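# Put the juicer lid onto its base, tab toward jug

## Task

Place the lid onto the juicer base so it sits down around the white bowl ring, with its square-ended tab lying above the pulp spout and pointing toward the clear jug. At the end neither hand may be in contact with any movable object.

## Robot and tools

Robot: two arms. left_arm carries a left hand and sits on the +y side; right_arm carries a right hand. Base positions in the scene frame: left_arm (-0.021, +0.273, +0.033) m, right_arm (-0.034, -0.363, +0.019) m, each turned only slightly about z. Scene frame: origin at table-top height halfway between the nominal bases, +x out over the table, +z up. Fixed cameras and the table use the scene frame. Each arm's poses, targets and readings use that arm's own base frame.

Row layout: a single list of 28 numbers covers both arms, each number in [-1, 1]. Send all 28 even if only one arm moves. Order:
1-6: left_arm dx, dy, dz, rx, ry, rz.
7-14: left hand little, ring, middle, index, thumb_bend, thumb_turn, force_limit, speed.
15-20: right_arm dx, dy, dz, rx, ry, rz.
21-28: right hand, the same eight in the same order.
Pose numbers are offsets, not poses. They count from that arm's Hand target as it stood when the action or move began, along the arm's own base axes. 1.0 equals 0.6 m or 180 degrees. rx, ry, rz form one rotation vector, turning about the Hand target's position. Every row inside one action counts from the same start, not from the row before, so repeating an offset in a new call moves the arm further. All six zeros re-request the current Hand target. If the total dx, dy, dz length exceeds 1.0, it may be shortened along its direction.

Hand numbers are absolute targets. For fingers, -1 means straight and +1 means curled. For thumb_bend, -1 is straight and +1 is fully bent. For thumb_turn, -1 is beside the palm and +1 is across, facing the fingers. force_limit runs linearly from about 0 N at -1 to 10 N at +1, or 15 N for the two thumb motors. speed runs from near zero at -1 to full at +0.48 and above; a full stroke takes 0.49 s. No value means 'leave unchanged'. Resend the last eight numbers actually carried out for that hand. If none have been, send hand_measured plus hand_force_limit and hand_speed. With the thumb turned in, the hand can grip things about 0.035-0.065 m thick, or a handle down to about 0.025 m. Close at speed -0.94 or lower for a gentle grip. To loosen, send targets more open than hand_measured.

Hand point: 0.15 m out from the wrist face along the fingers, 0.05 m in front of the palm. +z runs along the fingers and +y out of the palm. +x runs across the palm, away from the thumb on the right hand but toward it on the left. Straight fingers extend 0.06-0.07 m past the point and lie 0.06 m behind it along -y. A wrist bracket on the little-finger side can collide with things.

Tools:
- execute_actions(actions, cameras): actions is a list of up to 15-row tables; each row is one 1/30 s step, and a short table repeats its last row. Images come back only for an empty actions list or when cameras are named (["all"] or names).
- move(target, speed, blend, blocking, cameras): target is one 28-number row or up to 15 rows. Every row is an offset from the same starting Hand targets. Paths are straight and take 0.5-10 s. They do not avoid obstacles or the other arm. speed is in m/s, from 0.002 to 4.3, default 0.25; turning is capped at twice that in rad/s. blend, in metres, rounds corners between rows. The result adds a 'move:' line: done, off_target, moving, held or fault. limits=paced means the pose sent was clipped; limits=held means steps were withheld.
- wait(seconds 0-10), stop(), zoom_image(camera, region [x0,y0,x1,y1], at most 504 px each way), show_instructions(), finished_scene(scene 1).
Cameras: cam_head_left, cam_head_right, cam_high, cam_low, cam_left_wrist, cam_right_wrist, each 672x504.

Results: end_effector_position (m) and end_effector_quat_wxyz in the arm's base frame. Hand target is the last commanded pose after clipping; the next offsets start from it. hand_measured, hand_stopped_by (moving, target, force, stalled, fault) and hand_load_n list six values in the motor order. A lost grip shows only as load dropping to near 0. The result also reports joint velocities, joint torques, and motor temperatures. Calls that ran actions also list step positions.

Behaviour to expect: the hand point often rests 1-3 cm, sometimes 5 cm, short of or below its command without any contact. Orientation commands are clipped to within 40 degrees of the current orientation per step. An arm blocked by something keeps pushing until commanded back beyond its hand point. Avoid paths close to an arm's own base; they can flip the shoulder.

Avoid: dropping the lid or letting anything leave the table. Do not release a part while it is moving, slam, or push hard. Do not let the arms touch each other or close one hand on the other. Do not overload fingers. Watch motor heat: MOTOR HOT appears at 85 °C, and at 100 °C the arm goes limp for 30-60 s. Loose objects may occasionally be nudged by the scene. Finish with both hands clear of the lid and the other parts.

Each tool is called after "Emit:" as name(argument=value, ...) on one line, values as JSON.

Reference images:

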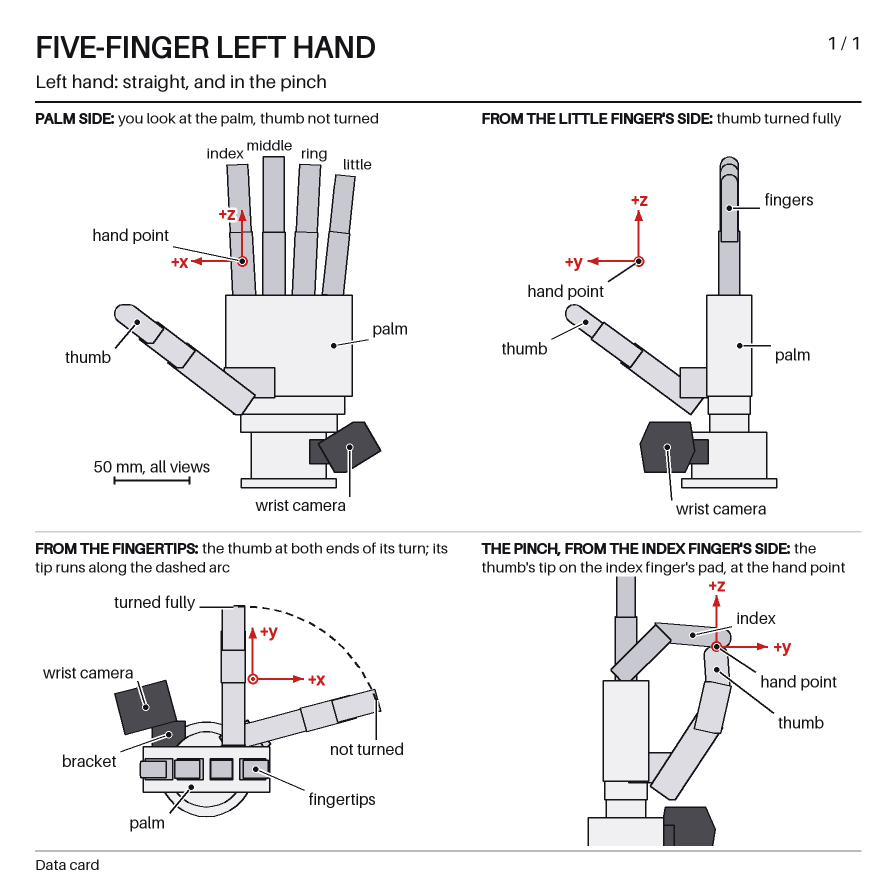

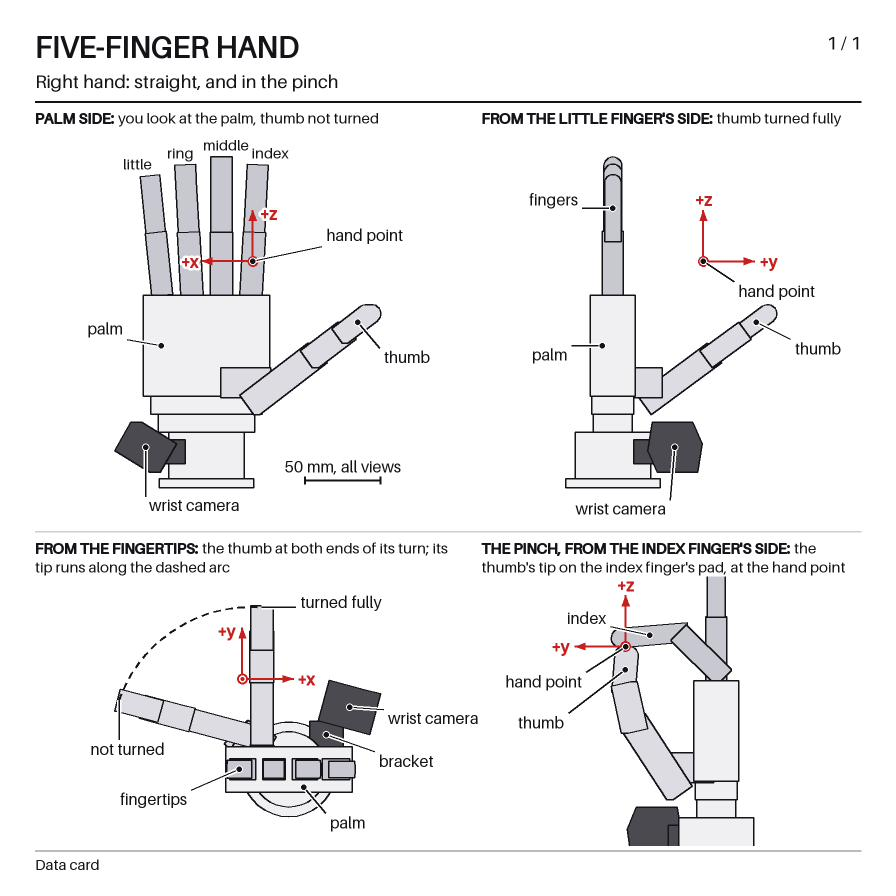

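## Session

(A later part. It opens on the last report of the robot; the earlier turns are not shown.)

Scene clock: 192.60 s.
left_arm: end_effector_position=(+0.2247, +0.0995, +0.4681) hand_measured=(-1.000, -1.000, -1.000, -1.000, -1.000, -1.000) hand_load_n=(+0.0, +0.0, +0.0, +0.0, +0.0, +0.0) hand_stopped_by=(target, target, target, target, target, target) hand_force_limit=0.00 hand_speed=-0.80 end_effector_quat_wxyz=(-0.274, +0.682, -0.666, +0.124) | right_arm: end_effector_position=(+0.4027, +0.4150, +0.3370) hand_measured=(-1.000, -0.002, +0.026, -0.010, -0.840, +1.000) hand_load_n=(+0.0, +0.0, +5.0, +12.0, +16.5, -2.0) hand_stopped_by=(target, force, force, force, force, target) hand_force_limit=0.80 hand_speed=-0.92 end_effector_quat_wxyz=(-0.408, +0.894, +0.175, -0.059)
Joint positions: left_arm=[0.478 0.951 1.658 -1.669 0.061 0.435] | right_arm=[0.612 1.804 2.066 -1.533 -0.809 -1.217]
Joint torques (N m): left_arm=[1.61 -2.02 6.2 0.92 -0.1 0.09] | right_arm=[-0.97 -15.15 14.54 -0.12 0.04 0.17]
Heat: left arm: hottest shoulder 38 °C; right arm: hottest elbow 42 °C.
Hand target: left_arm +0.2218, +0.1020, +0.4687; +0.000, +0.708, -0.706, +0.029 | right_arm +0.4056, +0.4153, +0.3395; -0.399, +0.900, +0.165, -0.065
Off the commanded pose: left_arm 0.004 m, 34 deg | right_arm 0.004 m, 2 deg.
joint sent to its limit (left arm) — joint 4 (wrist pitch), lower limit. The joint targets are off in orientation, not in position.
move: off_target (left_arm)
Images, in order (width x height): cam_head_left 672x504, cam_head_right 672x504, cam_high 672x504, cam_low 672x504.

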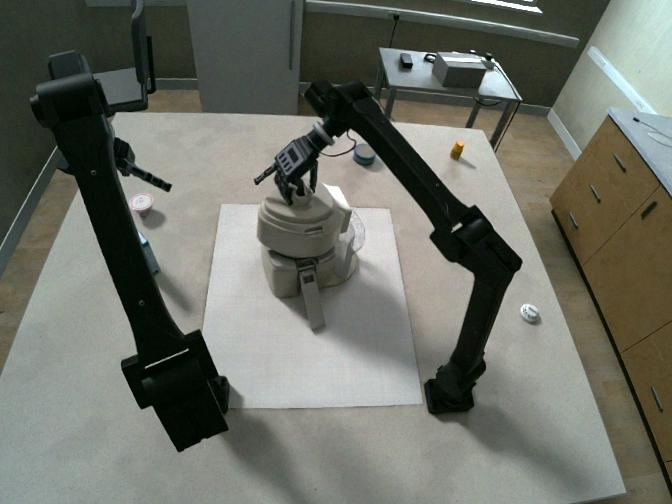

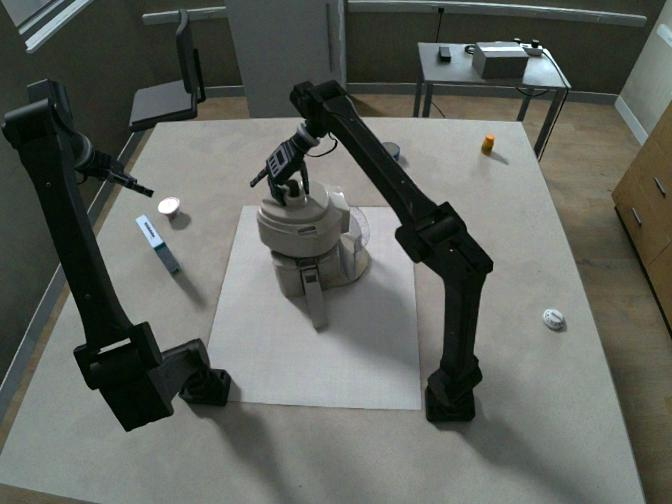

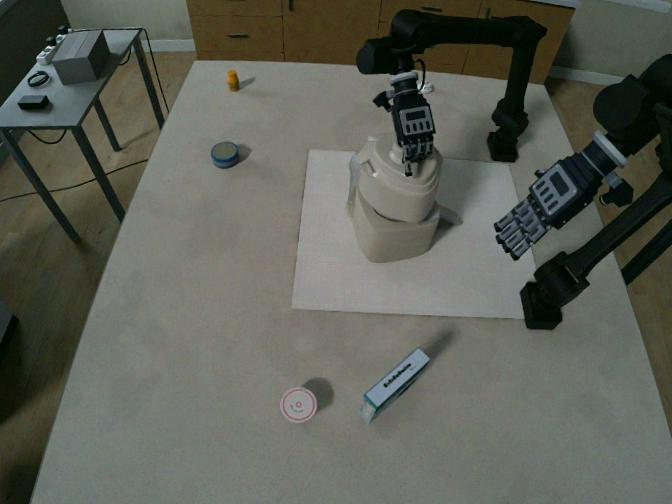

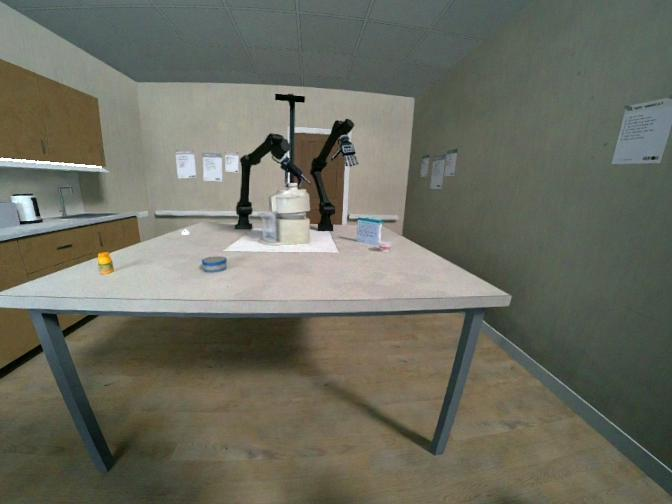

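Emit:
move(target=[0,0,0,0,0,0,-1,-1,-1,-1,-1,-1,0,-0.8,0,-0.01,0.01,0,0,0,-1,0.5,0.5,0.5,0.25,1,0.8,-0.92], speed=0.03, cameras=["cam_left_wrist","cam_right_wrist","cam_low"])

Emit:
zoom_image(camera="cam_left_wrist", region=[280, 260, 680, 504])

Scene clock: 193.57 s.
left_arm: end_effector_position=(+0.2247, +0.0995, +0.4681) hand_measured=(-1.000, -1.000, -1.000, -1.000, -1.000, -1.000) hand_load_n=(+0.0, +0.0, +0.0, +0.0, +0.0, +0.0) hand_stopped_by=(target, target, target, target, target, target) hand_force_limit=0.00 hand_speed=-0.80 end_effector_quat_wxyz=(-0.274, +0.682, -0.666, +0.124) | right_arm: end_effector_position=(+0.4020, +0.4138, +0.3376) hand_measured=(-1.000, -0.002, +0.026, -0.010, -0.840, +1.000) hand_load_n=(+0.0, +0.0, +4.5, +12.5, +16.5, -1.5) hand_stopped_by=(target, force, force, force, force, target) hand_force_limit=0.80 hand_speed=-0.92 end_effector_quat_wxyz=(-0.406, +0.894, +0.179, -0.061)
Joint positions: left_arm=[0.478 0.951 1.658 -1.669 0.061 0.435] | right_arm=[0.612 1.808 2.075 -1.55 -0.807 -1.23]
Joint torques (N m): left_arm=[1.61 -1.9 6.2 0.95 -0.1 0.08] | right_arm=[-1.26 -15.33 14.72 -0.53 -0.11 0.18]
Heat: left arm: hottest shoulder 38 °C; right arm: hottest elbow 42 °C.
Hand target: left_arm +0.2218, +0.1020, +0.4687; +0.000, +0.708, -0.706, +0.029 | right_arm +0.4056, +0.4094, +0.3456; -0.399, +0.900, +0.165, -0.065
Off the commanded pose: left_arm 0.004 m, 34 deg | right_arm 0.010 m, 2 deg.
joint sent to its limit (left arm) — joint 4 (wrist pitch), lower limit. The joint targets are off in orientation, not in position.
move: off_target (left_arm)
Images, in order (width x height): cam_low 672x504, cam_left_wrist 672x504, cam_right_wrist 672x504.

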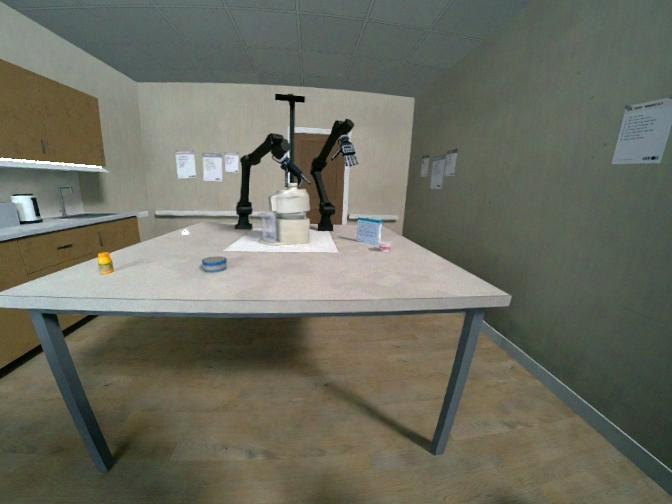

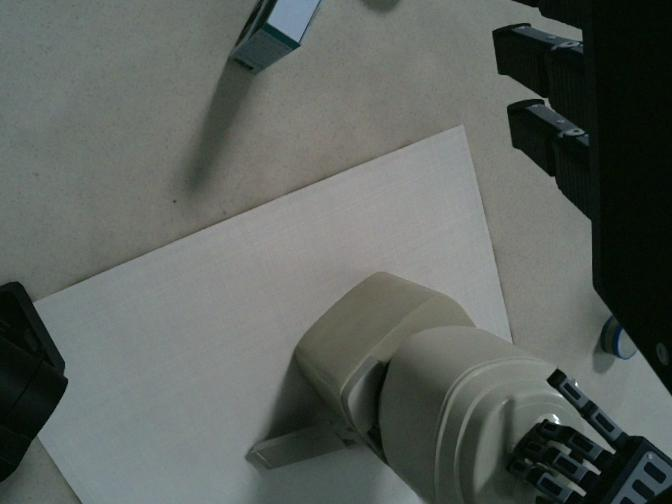

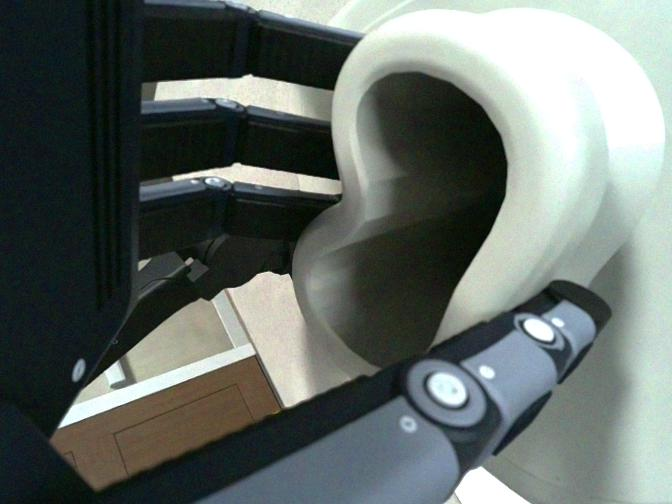

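Invalid region (280, 260, 680, 504): it reaches outside that camera's 672x504 image.

Emit:
zoom_image(camera="cam_left_wrist", region=[280, 260, 480, 460])

Scaled by 2.520 from the camera's 672x504 image, which has a finer 960x720 frame.

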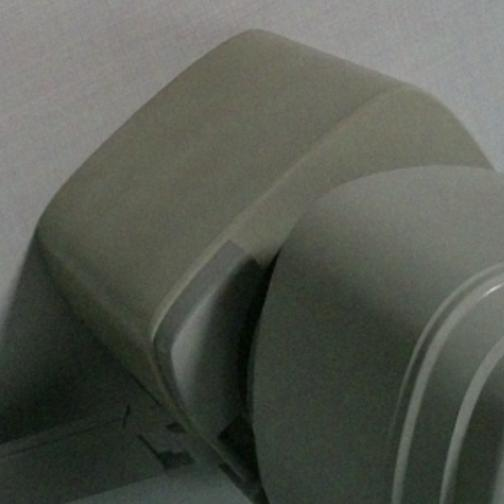

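Emit:
move(target=[0,0,0,0,0,0,-1,-1,-1,-1,-1,-1,0,-0.8,0,-0.018,0,0,0,0,-1,0.5,0.5,0.5,0.25,1,0.8,-0.92], speed=0.03, cameras=["cam_head_left","cam_high","cam_low","cam_head_right"])

Emit:
zoom_image(camera="cam_low", region=[262, 178, 318, 220])

Emit:
zoom_image(camera="cam_head_left", region=[245, 200, 345, 300])

Scene clock: 194.87 s.
left_arm: end_effector_position=(+0.2247, +0.0995, +0.4681) hand_measured=(-1.000, -1.000, -1.000, -1.000, -1.000, -1.000) hand_load_n=(+0.0, +0.0, +0.0, +0.0, +0.0, +0.0) hand_stopped_by=(target, target, target, target, target, target) hand_force_limit=0.00 hand_speed=-0.80 end_effector_quat_wxyz=(-0.274, +0.682, -0.666, +0.124) | right_arm: end_effector_position=(+0.4024, +0.4122, +0.3375) hand_measured=(-1.000, -0.002, +0.026, -0.010, -0.840, +1.000) hand_load_n=(+0.0, +0.0, +4.5, +13.0, +16.5, +0.5) hand_stopped_by=(target, force, force, force, force, target) hand_force_limit=0.80 hand_speed=-0.92 end_effector_quat_wxyz=(-0.406, +0.893, +0.184, -0.061)
Joint positions: left_arm=[0.478 0.951 1.658 -1.669 0.061 0.435] | right_arm=[0.61 1.808 2.075 -1.557 -0.81 -1.247]
Joint torques (N m): left_arm=[1.67 -1.9 6.23 0.87 -0.11 0.08] | right_arm=[-1.9 -16.67 13.05 -0.58 -0.17 0.11]
Heat: left arm: hottest shoulder 38 °C; right arm: hottest elbow 42 °C.
Hand target: left_arm +0.2218, +0.1020, +0.4687; +0.000, +0.708, -0.706, +0.029 | right_arm +0.4055, +0.3986, +0.3456; -0.399, +0.900, +0.165, -0.065
Off the commanded pose: left_arm 0.004 m, 34 deg | right_arm 0.016 m, 3 deg.
joint sent to its limit (left arm) — joint 4 (wrist pitch), lower limit. The joint targets are off in orientation, not in position.
move: off_target (left_arm, right_arm)
Images, in order (width x height): cam_head_left 672x504, cam_head_right 672x504, cam_high 672x504, cam_low 672x504.

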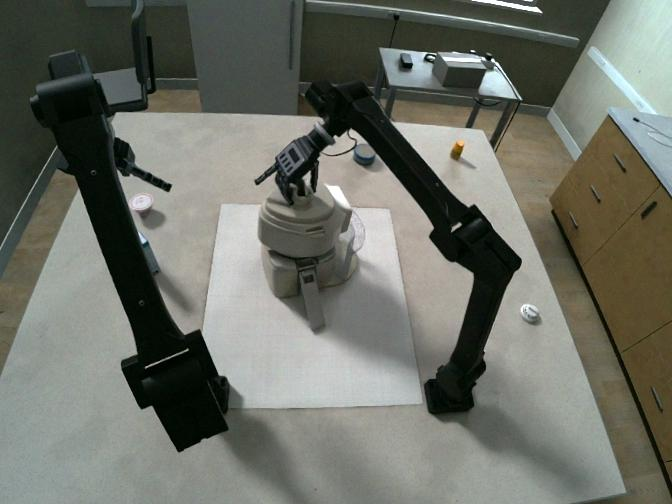

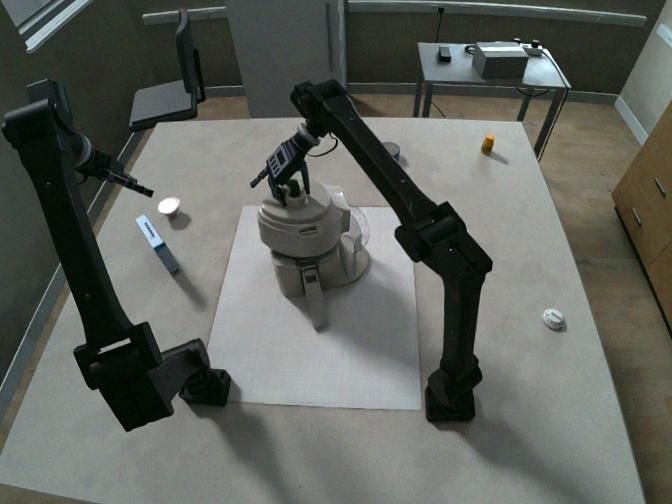

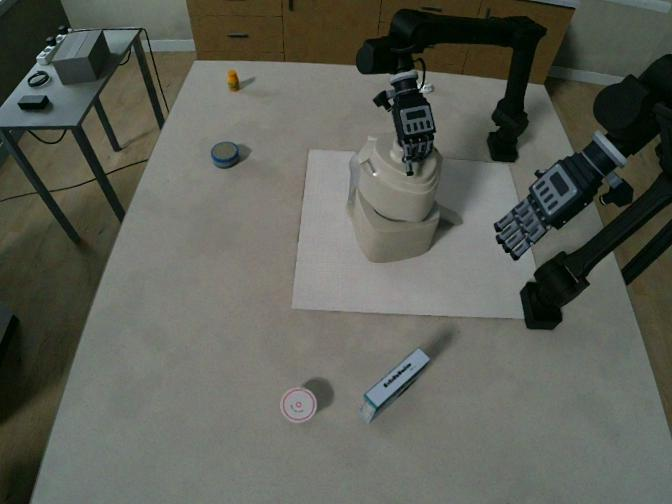

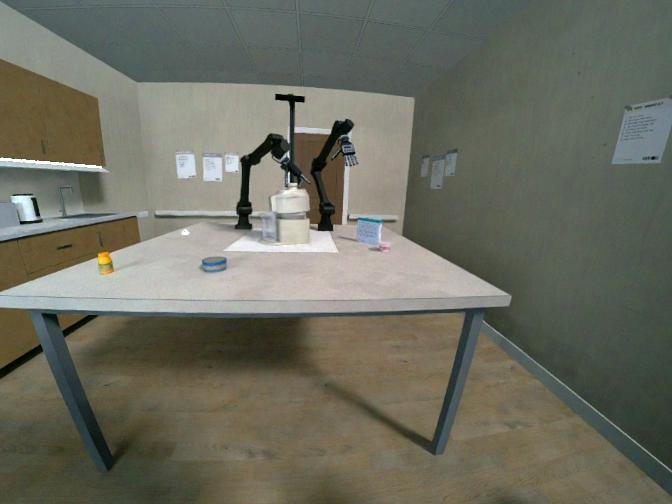

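Scaled by 9.000 from the camera's 672x504 image, which has a finer 960x720 frame.

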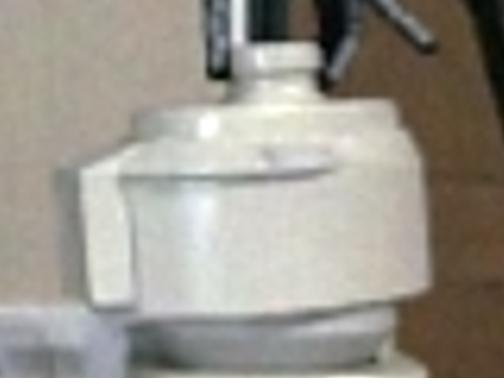

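Scaled by 5.040 from the camera's 672x504 image, which has a finer 960x720 frame.

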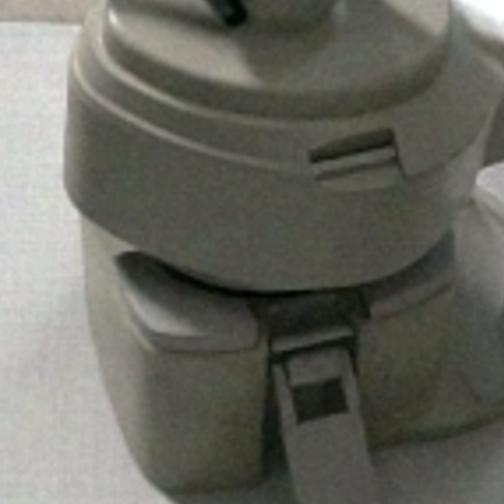

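Emit:
move(target=[0,0,0,0,0,0,-1,-1,-1,-1,-1,-1,0,-0.8,0,-0.015,0,0,0,0,-1,0.5,0.5,0.5,0.25,1,0.8,-0.92], speed=0.03, cameras=["cam_low","cam_head_left"])

Emit:
zoom_image(camera="cam_low", region=[262, 178, 318, 220])

Emit:
zoom_image(camera="cam_head_left", region=[245, 200, 345, 300])

Scene clock: 195.80 s.
left_arm: end_effector_position=(+0.2247, +0.0995, +0.4681) hand_measured=(-1.000, -1.000, -1.000, -1.000, -1.000, -1.000) hand_load_n=(+0.0, +0.0, +0.0, +0.0, +0.0, +0.0) hand_stopped_by=(target, target, target, target, target, target) hand_force_limit=0.00 hand_speed=-0.80 end_effector_quat_wxyz=(-0.274, +0.682, -0.666, +0.124) | right_arm: end_effector_position=(+0.4027, +0.4111, +0.3376) hand_measured=(-1.000, -0.002, +0.026, -0.010, -0.840, +1.000) hand_load_n=(+0.0, +0.0, +4.5, +15.0, +15.5, +0.0) hand_stopped_by=(target, force, force, force, force, target) hand_force_limit=0.80 hand_speed=-0.92 end_effector_quat_wxyz=(-0.408, +0.891, +0.189, -0.061)
Joint positions: left_arm=[0.478 0.951 1.658 -1.669 0.061 0.435] | right_arm=[0.607 1.808 2.075 -1.562 -0.815 -1.261]
Joint torques (N m): left_arm=[1.55 -1.96 6.22 0.9 -0.1 0.08] | right_arm=[-2.96 -17.61 11.64 -0.79 -0.08 0.07]
Heat: left arm: hottest shoulder 38 °C; right arm: hottest elbow 42 °C.
Hand target: left_arm +0.2218, +0.1020, +0.4687; +0.000, +0.708, -0.706, +0.029 | right_arm +0.4056, +0.3896, +0.3455; -0.399, +0.900, +0.165, -0.065
Off the commanded pose: left_arm 0.004 m, 34 deg | right_arm 0.023 m, 3 deg.
joint sent to its limit (left arm) — joint 4 (wrist pitch), lower limit. The joint targets are off in orientation, not in position.
move: off_target (left_arm, right_arm)
Images, in order (width x height): cam_head_left 672x504, cam_low 672x504.

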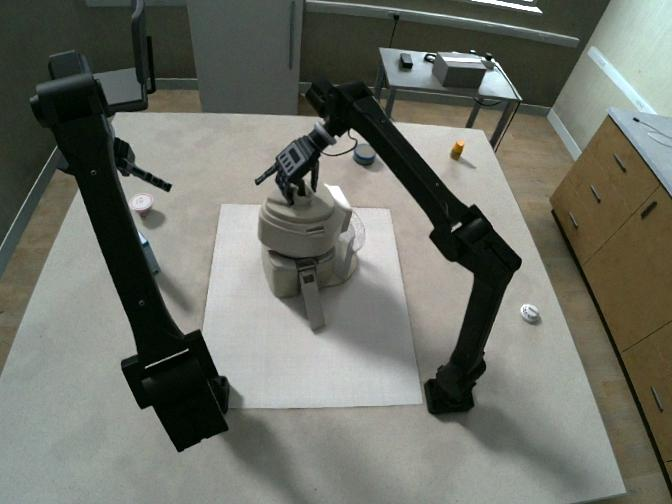

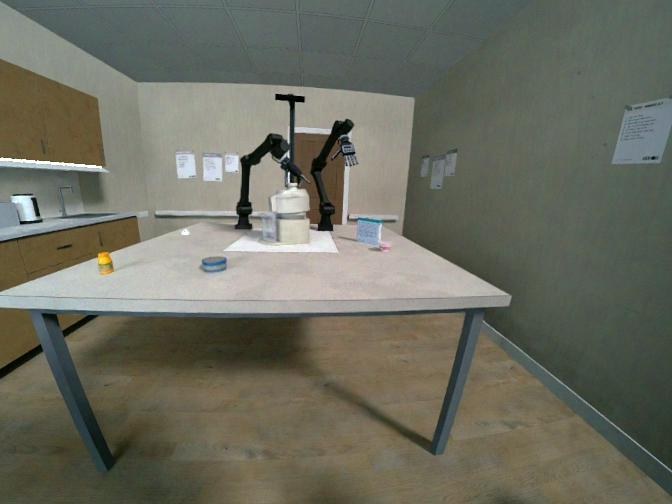

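Scaled by 9.000 from the camera's 672x504 image, which has a finer 960x720 frame.

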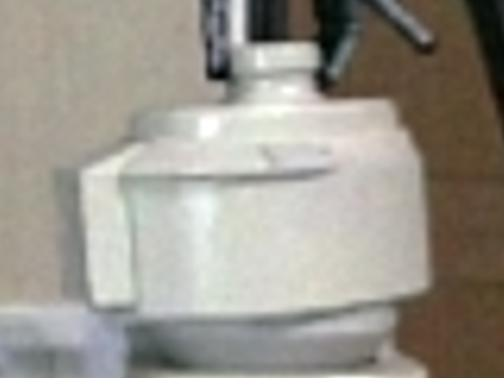

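Scaled by 5.040 from the camera's 672x504 image, which has a finer 960x720 frame.

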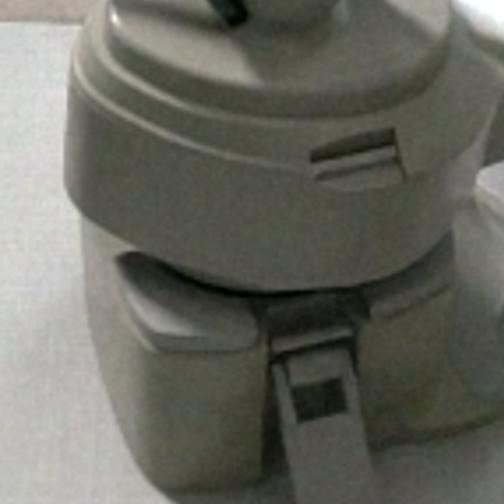

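Emit:
move(target=[0,0,0,0,0,0,-1,-1,-1,-1,-1,-1,0,-0.8,-0.004,0.04,-0.012,0,0,0,-1,0.5,0.5,0.5,0.25,1,0.8,-0.92], speed=0.03)

Scene clock: 198.83 s.
left_arm: end_effector_position=(+0.2247, +0.0995, +0.4681) hand_measured=(-1.000, -1.000, -1.000, -1.000, -1.000, -1.000) hand_load_n=(+0.0, +0.0, +0.0, +0.0, +0.0, +0.0) hand_stopped_by=(target, target, target, target, target, target) hand_force_limit=0.00 hand_speed=-0.80 end_effector_quat_wxyz=(-0.274, +0.682, -0.666, +0.124) | right_arm: end_effector_position=(+0.4019, +0.4135, +0.3375) hand_measured=(-1.000, -0.002, +0.026, -0.010, -0.840, +1.000) hand_load_n=(+0.0, +0.0, +4.5, +12.0, +16.5, -3.5) hand_stopped_by=(target, force, force, force, force, target) hand_force_limit=0.80 hand_speed=-0.92 end_effector_quat_wxyz=(-0.406, +0.893, +0.183, -0.060)
Joint positions: left_arm=[0.478 0.951 1.658 -1.669 0.061 0.435] | right_arm=[0.612 1.808 2.075 -1.553 -0.809 -1.24]
Joint torques (N m): left_arm=[1.73 -1.85 6.23 0.88 -0.11 0.07] | right_arm=[-0.62 -15.85 12.3 0.8 0 0.36]
Heat: left arm: hottest shoulder 38 °C; right arm: hottest elbow 42 °C.
Hand target: left_arm +0.2218, +0.1020, +0.4687; +0.000, +0.708, -0.706, +0.029 | right_arm +0.4031, +0.4136, +0.3385; -0.399, +0.900, +0.165, -0.065
Off the commanded pose: left_arm 0.004 m, 34 deg | right_arm 0.001 m, 2 deg.
joint sent to its limit (left arm) — joint 4 (wrist pitch), lower limit. The joint targets are off in orientation, not in position.
move: off_target (left_arm)

Emit:
move(target=[0,0,0,0,0,0,-1,-1,-1,-1,-1,-1,0,-0.8,0.004,-0.002,-0.026,-0.011,0.011,0,-1,0.5,0.5,0.5,0.25,1,0.8,-0.92], speed=0.03, cameras=["cam_head_left","cam_low"])

Emit:
zoom_image(camera="cam_low", region=[262, 178, 318, 220])

Emit:
zoom_image(camera="cam_head_left", region=[245, 200, 345, 300])

Scene clock: 200.13 s.
left_arm: end_effector_position=(+0.2247, +0.0995, +0.4681) hand_measured=(-1.000, -1.000, -1.000, -1.000, -1.000, -1.000) hand_load_n=(+0.0, +0.0, +0.0, +0.0, +0.0, +0.0) hand_stopped_by=(target, target, target, target, target, target) hand_force_limit=0.00 hand_speed=-0.80 end_effector_quat_wxyz=(-0.274, +0.682, -0.666, +0.124) | right_arm: end_effector_position=(+0.4023, +0.4129, +0.3363) hand_measured=(-1.000, -0.002, +0.026, -0.010, -0.840, +1.000) hand_load_n=(+0.0, +0.0, +4.0, +11.5, +17.0, -3.5) hand_stopped_by=(target, force, force, force, force, target) hand_force_limit=0.80 hand_speed=-0.92 end_effector_quat_wxyz=(-0.404, +0.894, +0.182, -0.061)
Joint positions: left_arm=[0.478 0.951 1.658 -1.669 0.061 0.435] | right_arm=[0.612 1.809 2.075 -1.555 -0.805 -1.24]
Joint torques (N m): left_arm=[1.44 -1.96 6.23 0.91 -0.11 0.08] | right_arm=[-0.56 -13.45 12.85 -0.08 0.15 0.32]
Heat: left arm: hottest shoulder 38 °C; right arm: hottest elbow 42 °C.
Hand target: left_arm +0.2218, +0.1020, +0.4687; +0.000, +0.708, -0.706, +0.029 | right_arm +0.4055, +0.4124, +0.3229; -0.386, +0.905, +0.157, -0.083
Off the commanded pose: left_arm 0.004 m, 34 deg | right_arm 0.014 m, 5 deg.
joint sent to its limit (left arm) — joint 4 (wrist pitch), lower limit. The joint targets are off in orientation, not in position.
move: off_target (left_arm, right_arm)
Images, in order (width x height): cam_head_left 672x504, cam_low 672x504.

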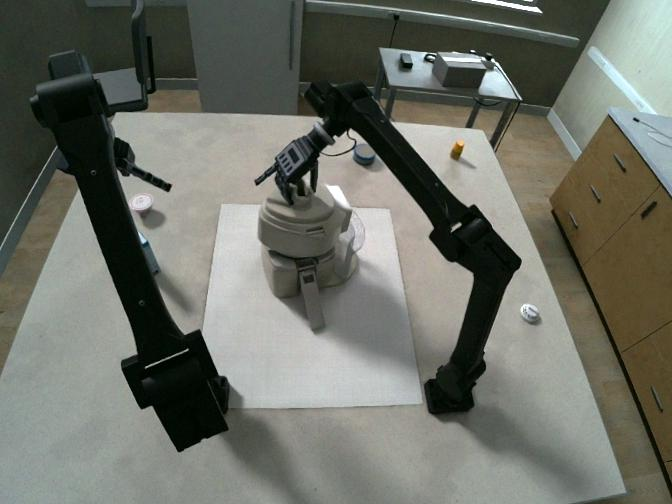

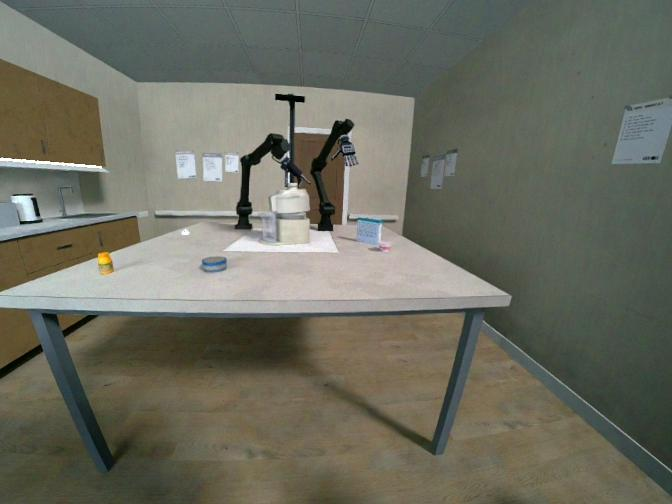

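Scaled by 9.000 from the camera's 672x504 image, which has a finer 960x720 frame.

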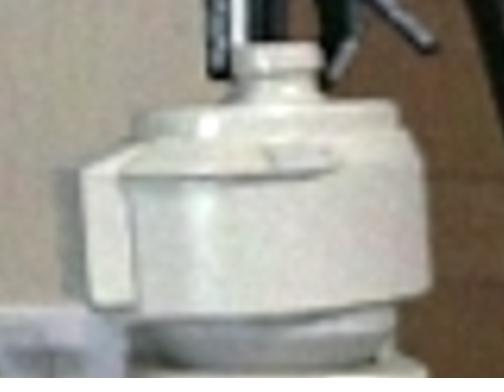

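Scaled by 5.040 from the camera's 672x504 image, which has a finer 960x720 frame.

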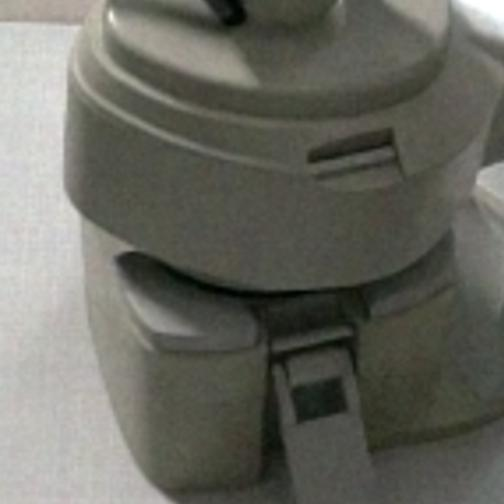

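Emit:
move(target=[[0,0,0,0,0,0,-1,-1,-1,-1,-1,-1,0,-0.8,-0.002,0,-0.008,0,0,-0.022,-1,0.5,0.5,0.5,0.25,1,0.8,-0.92],[0,0,0,0,0,0,-1,-1,-1,-1,-1,-1,0,-0.8,0,0,-0.008,0,0,0.014,-1,0.5,0.5,0.5,0.25,1,0.8,-0.92]], speed=0.03, cameras=["cam_head_left","cam_low"])

Emit:
zoom_image(camera="cam_low", region=[262, 178, 318, 220])

Emit:
zoom_image(camera="cam_head_left", region=[245, 200, 345, 300])

Scene clock: 204.07 s.
left_arm: end_effector_position=(+0.2247, +0.0995, +0.4681) hand_measured=(-1.000, -1.000, -1.000, -1.000, -1.000, -1.000) hand_load_n=(+0.0, +0.0, +0.0, +0.0, +0.0, +0.0) hand_stopped_by=(target, target, target, target, target, target) hand_force_limit=0.00 hand_speed=-0.80 end_effector_quat_wxyz=(-0.274, +0.682, -0.666, +0.124) | right_arm: end_effector_position=(+0.3995, +0.4140, +0.3337) hand_measured=(-1.000, -0.002, +0.026, -0.010, -0.840, +1.000) hand_load_n=(+0.0, +0.0, +3.5, +17.0, +20.0, +8.0) hand_stopped_by=(target, force, force, force, force, target) hand_force_limit=0.80 hand_speed=-0.92 end_effector_quat_wxyz=(-0.401, +0.895, +0.181, -0.076)
Joint positions: left_arm=[0.478 0.951 1.658 -1.669 0.061 0.435] | right_arm=[0.615 1.83 2.098 -1.593 -0.812 -1.25]
Joint torques (N m): left_arm=[1.73 -2.08 6.22 0.88 -0.11 0.09] | right_arm=[-0.73 -13.68 12.68 -0.5 0.11 -0.18]
Heat: left arm: hottest shoulder 38 °C; right arm: hottest elbow 42 °C.
Hand target: left_arm +0.2218, +0.1020, +0.4687; +0.000, +0.708, -0.706, +0.029 | right_arm +0.4055, +0.4124, +0.3180; -0.384, +0.902, +0.176, -0.092
Off the commanded pose: left_arm 0.004 m, 34 deg | right_arm 0.017 m, 3 deg.
joint sent to its limit (left arm) — joint 4 (wrist pitch), lower limit. The joint targets are off in orientation, not in position.
move: off_target (left_arm, right_arm)
Images, in order (width x height): cam_head_left 672x504, cam_low 672x504.

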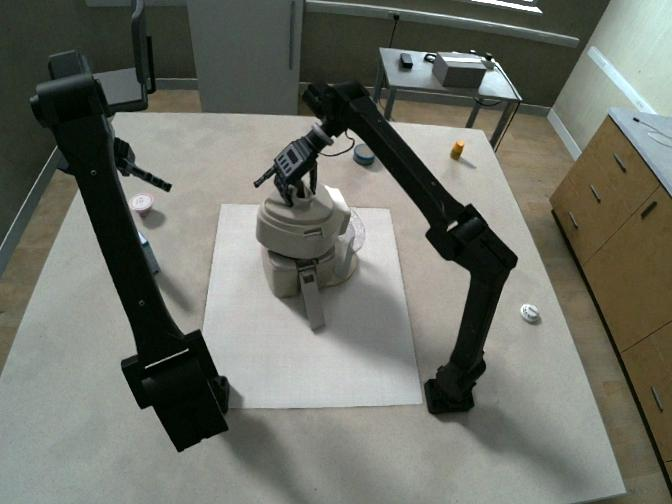

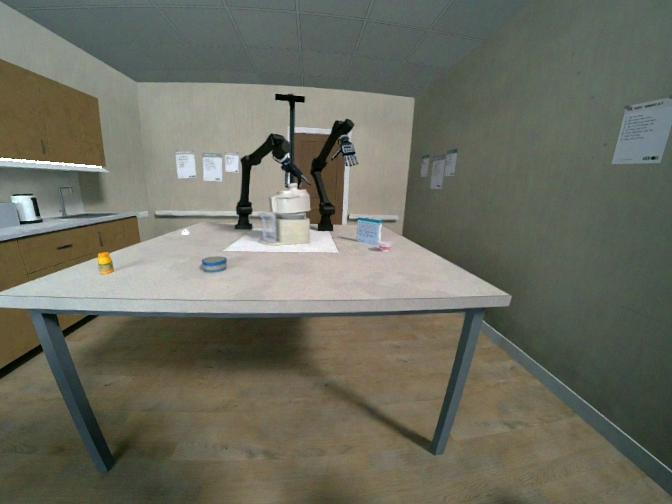

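Scaled by 9.000 from the camera's 672x504 image, which has a finer 960x720 frame.

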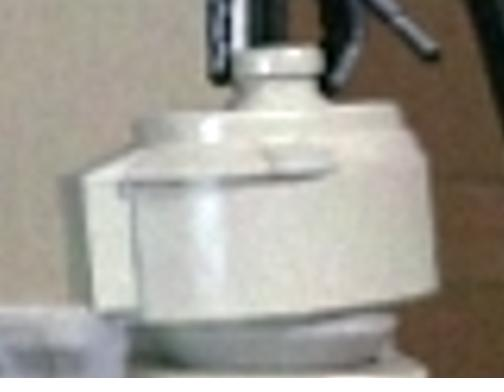

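Scaled by 5.040 from the camera's 672x504 image, which has a finer 960x720 frame.

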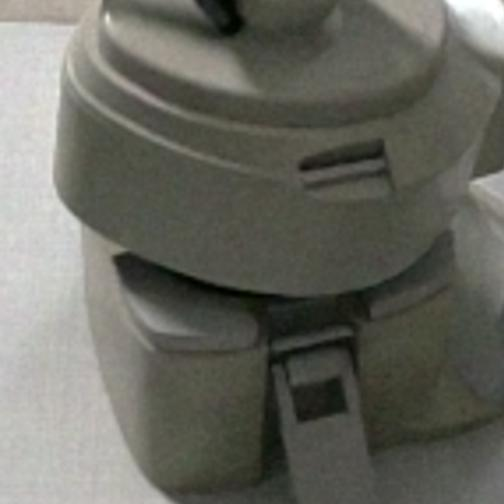

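Emit:
move(target=[0,0,0,0,0,0,-1,-1,-1,-1,-1,-1,0,-0.8,-0.002,0,0.045,0.011,-0.011,-0.014,-1,0.5,0.5,0.5,0.25,1,0.8,-0.92], speed=0.03, cameras=["cam_head_left","cam_low","cam_high","cam_head_right"])

Emit:
zoom_image(camera="cam_low", region=[262, 178, 318, 220])

Emit:
zoom_image(camera="cam_head_left", region=[245, 200, 345, 300])

Emit:
zoom_image(camera="cam_head_right", region=[280, 160, 380, 260])

Scene clock: 205.73 s.
left_arm: end_effector_position=(+0.2247, +0.0995, +0.4681) hand_measured=(-1.000, -1.000, -1.000, -1.000, -1.000, -1.000) hand_load_n=(+0.0, +0.0, +0.0, +0.0, +0.0, +0.0) hand_stopped_by=(target, target, target, target, target, target) hand_force_limit=0.00 hand_speed=-0.80 end_effector_quat_wxyz=(-0.274, +0.682, -0.666, +0.124) | right_arm: end_effector_position=(+0.4010, +0.4156, +0.3343) hand_measured=(-1.000, -0.002, +0.026, -0.010, -0.840, +1.000) hand_load_n=(+0.0, +0.0, +4.5, +16.0, +19.0, +2.0) hand_stopped_by=(target, force, force, force, force, target) hand_force_limit=0.80 hand_speed=-0.92 end_effector_quat_wxyz=(-0.402, +0.896, +0.175, -0.074)
Joint positions: left_arm=[0.478 0.951 1.658 -1.669 0.061 0.435] | right_arm=[0.615 1.83 2.098 -1.58 -0.811 -1.229]
Joint torques (N m): left_arm=[1.55 -1.79 6.23 0.9 -0.11 0.07] | right_arm=[-0.79 -17.61 12.86 0.84 0.09 0.23]
Heat: left arm: hottest shoulder 38 °C; right arm: hottest elbow 42 °C.
Hand target: left_arm +0.2218, +0.1020, +0.4687; +0.000, +0.708, -0.706, +0.029 | right_arm +0.4044, +0.4124, +0.3450; -0.398, +0.900, +0.165, -0.065
Off the commanded pose: left_arm 0.004 m, 34 deg | right_arm 0.012 m, 2 deg.
joint sent to its limit (left arm) — joint 4 (wrist pitch), lower limit. The joint targets are off in orientation, not in position.
move: off_target (left_arm, right_arm)
Images, in order (width x height): cam_head_left 672x504, cam_head_right 672x504, cam_high 672x504, cam_low 672x504.

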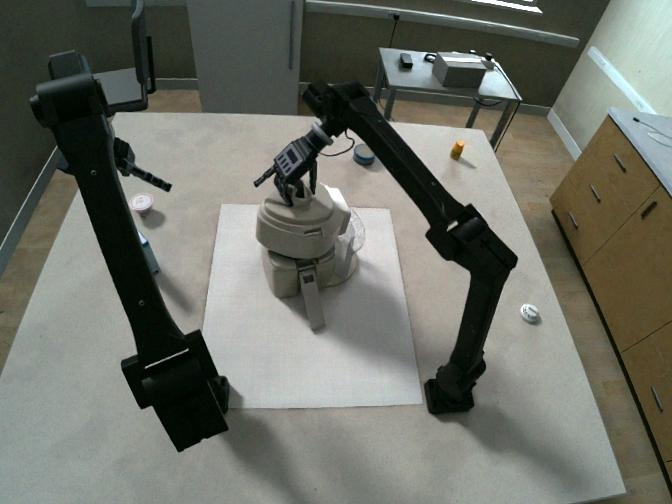

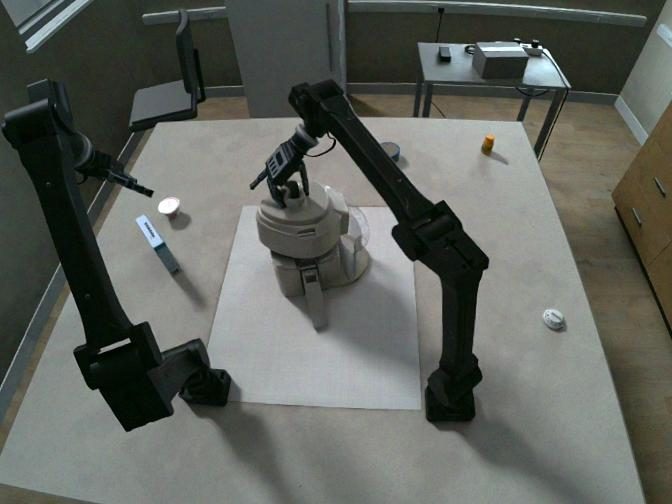

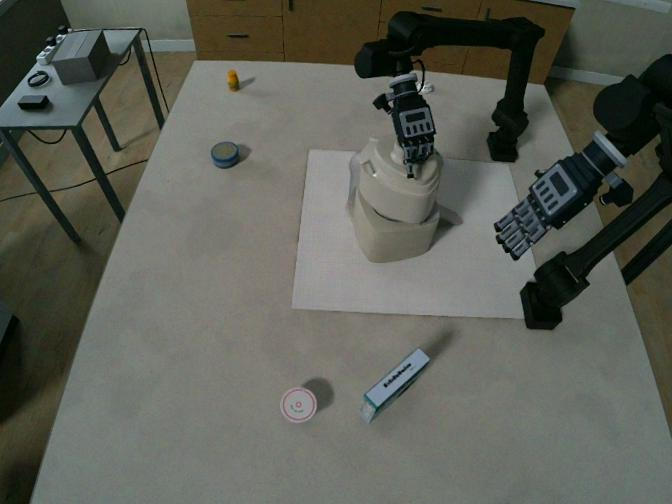

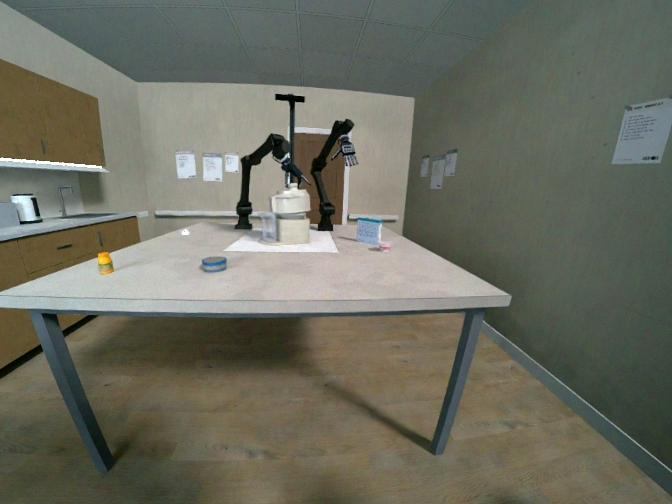

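Scaled by 9.000 from the camera's 672x504 image, which has a finer 960x720 frame.

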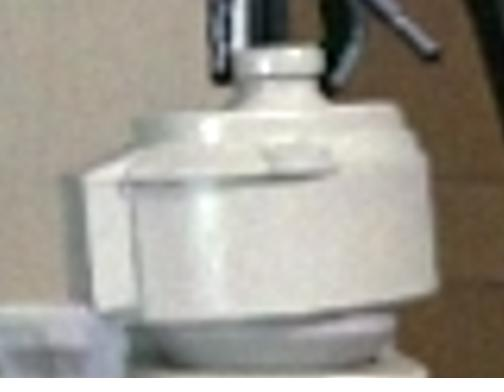

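Scaled by 5.040 from the camera's 672x504 image, which has a finer 960x720 frame.

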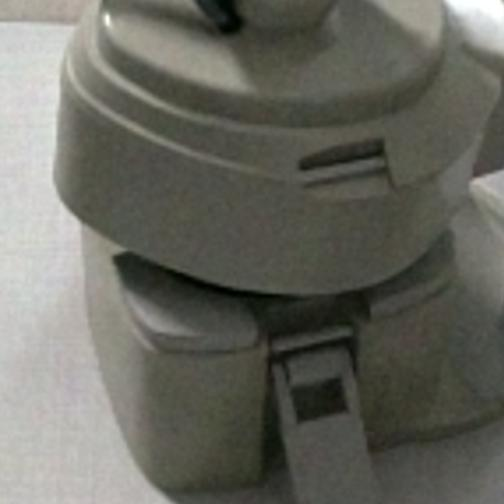

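Scaled by 5.040 from the camera's 672x504 image, which has a finer 960x720 frame.

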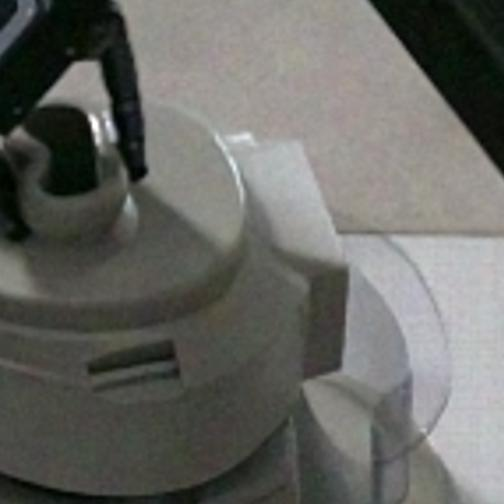

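Emit:
wait(seconds=0.1, cameras=["cam_right_wrist"])

Scene clock: 207.40 s.
left_arm: end_effector_position=(+0.2247, +0.0995, +0.4681) hand_measured=(-1.000, -1.000, -1.000, -1.000, -1.000, -1.000) hand_load_n=(+0.0, +0.0, +0.0, +0.0, +0.0, +0.0) hand_stopped_by=(target, target, target, target, target, target) hand_force_limit=0.00 hand_speed=-0.80 end_effector_quat_wxyz=(-0.274, +0.682, -0.666, +0.124) | right_arm: end_effector_position=(+0.4010, +0.4156, +0.3343) hand_measured=(-1.000, -0.002, +0.026, -0.010, -0.840, +1.000) hand_load_n=(+0.0, +0.0, +4.0, +16.0, +18.5, +1.5) hand_stopped_by=(target, force, force, force, force, target) hand_force_limit=0.80 hand_speed=-0.92 end_effector_quat_wxyz=(-0.402, +0.896, +0.175, -0.074)
Joint positions: left_arm=[0.478 0.951 1.658 -1.669 0.061 0.435] | right_arm=[0.615 1.83 2.098 -1.58 -0.811 -1.229]
Joint torques (N m): left_arm=[1.61 -2.08 6.23 0.91 -0.11 0.07] | right_arm=[-0.91 -17.08 12.75 0.8 0.1 0.25]
Heat: left arm: hottest shoulder 38 °C; right arm: hottest elbow 42 °C.
Hand target: left_arm +0.2218, +0.1020, +0.4687; +0.000, +0.708, -0.706, +0.029 | right_arm +0.4044, +0.4124, +0.3450; -0.398, +0.900, +0.165, -0.065
Off the commanded pose: left_arm 0.004 m, 34 deg | right_arm 0.012 m, 2 deg.
wait: 0.10 s; at rest from the start
Images, in order (width x height): cam_right_wrist 672x504.

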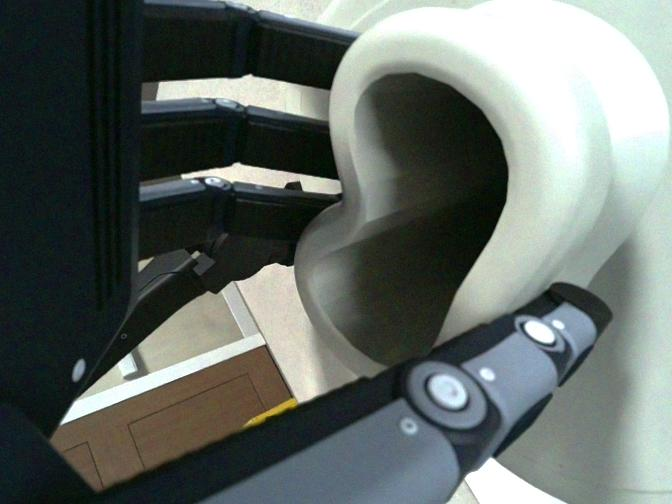

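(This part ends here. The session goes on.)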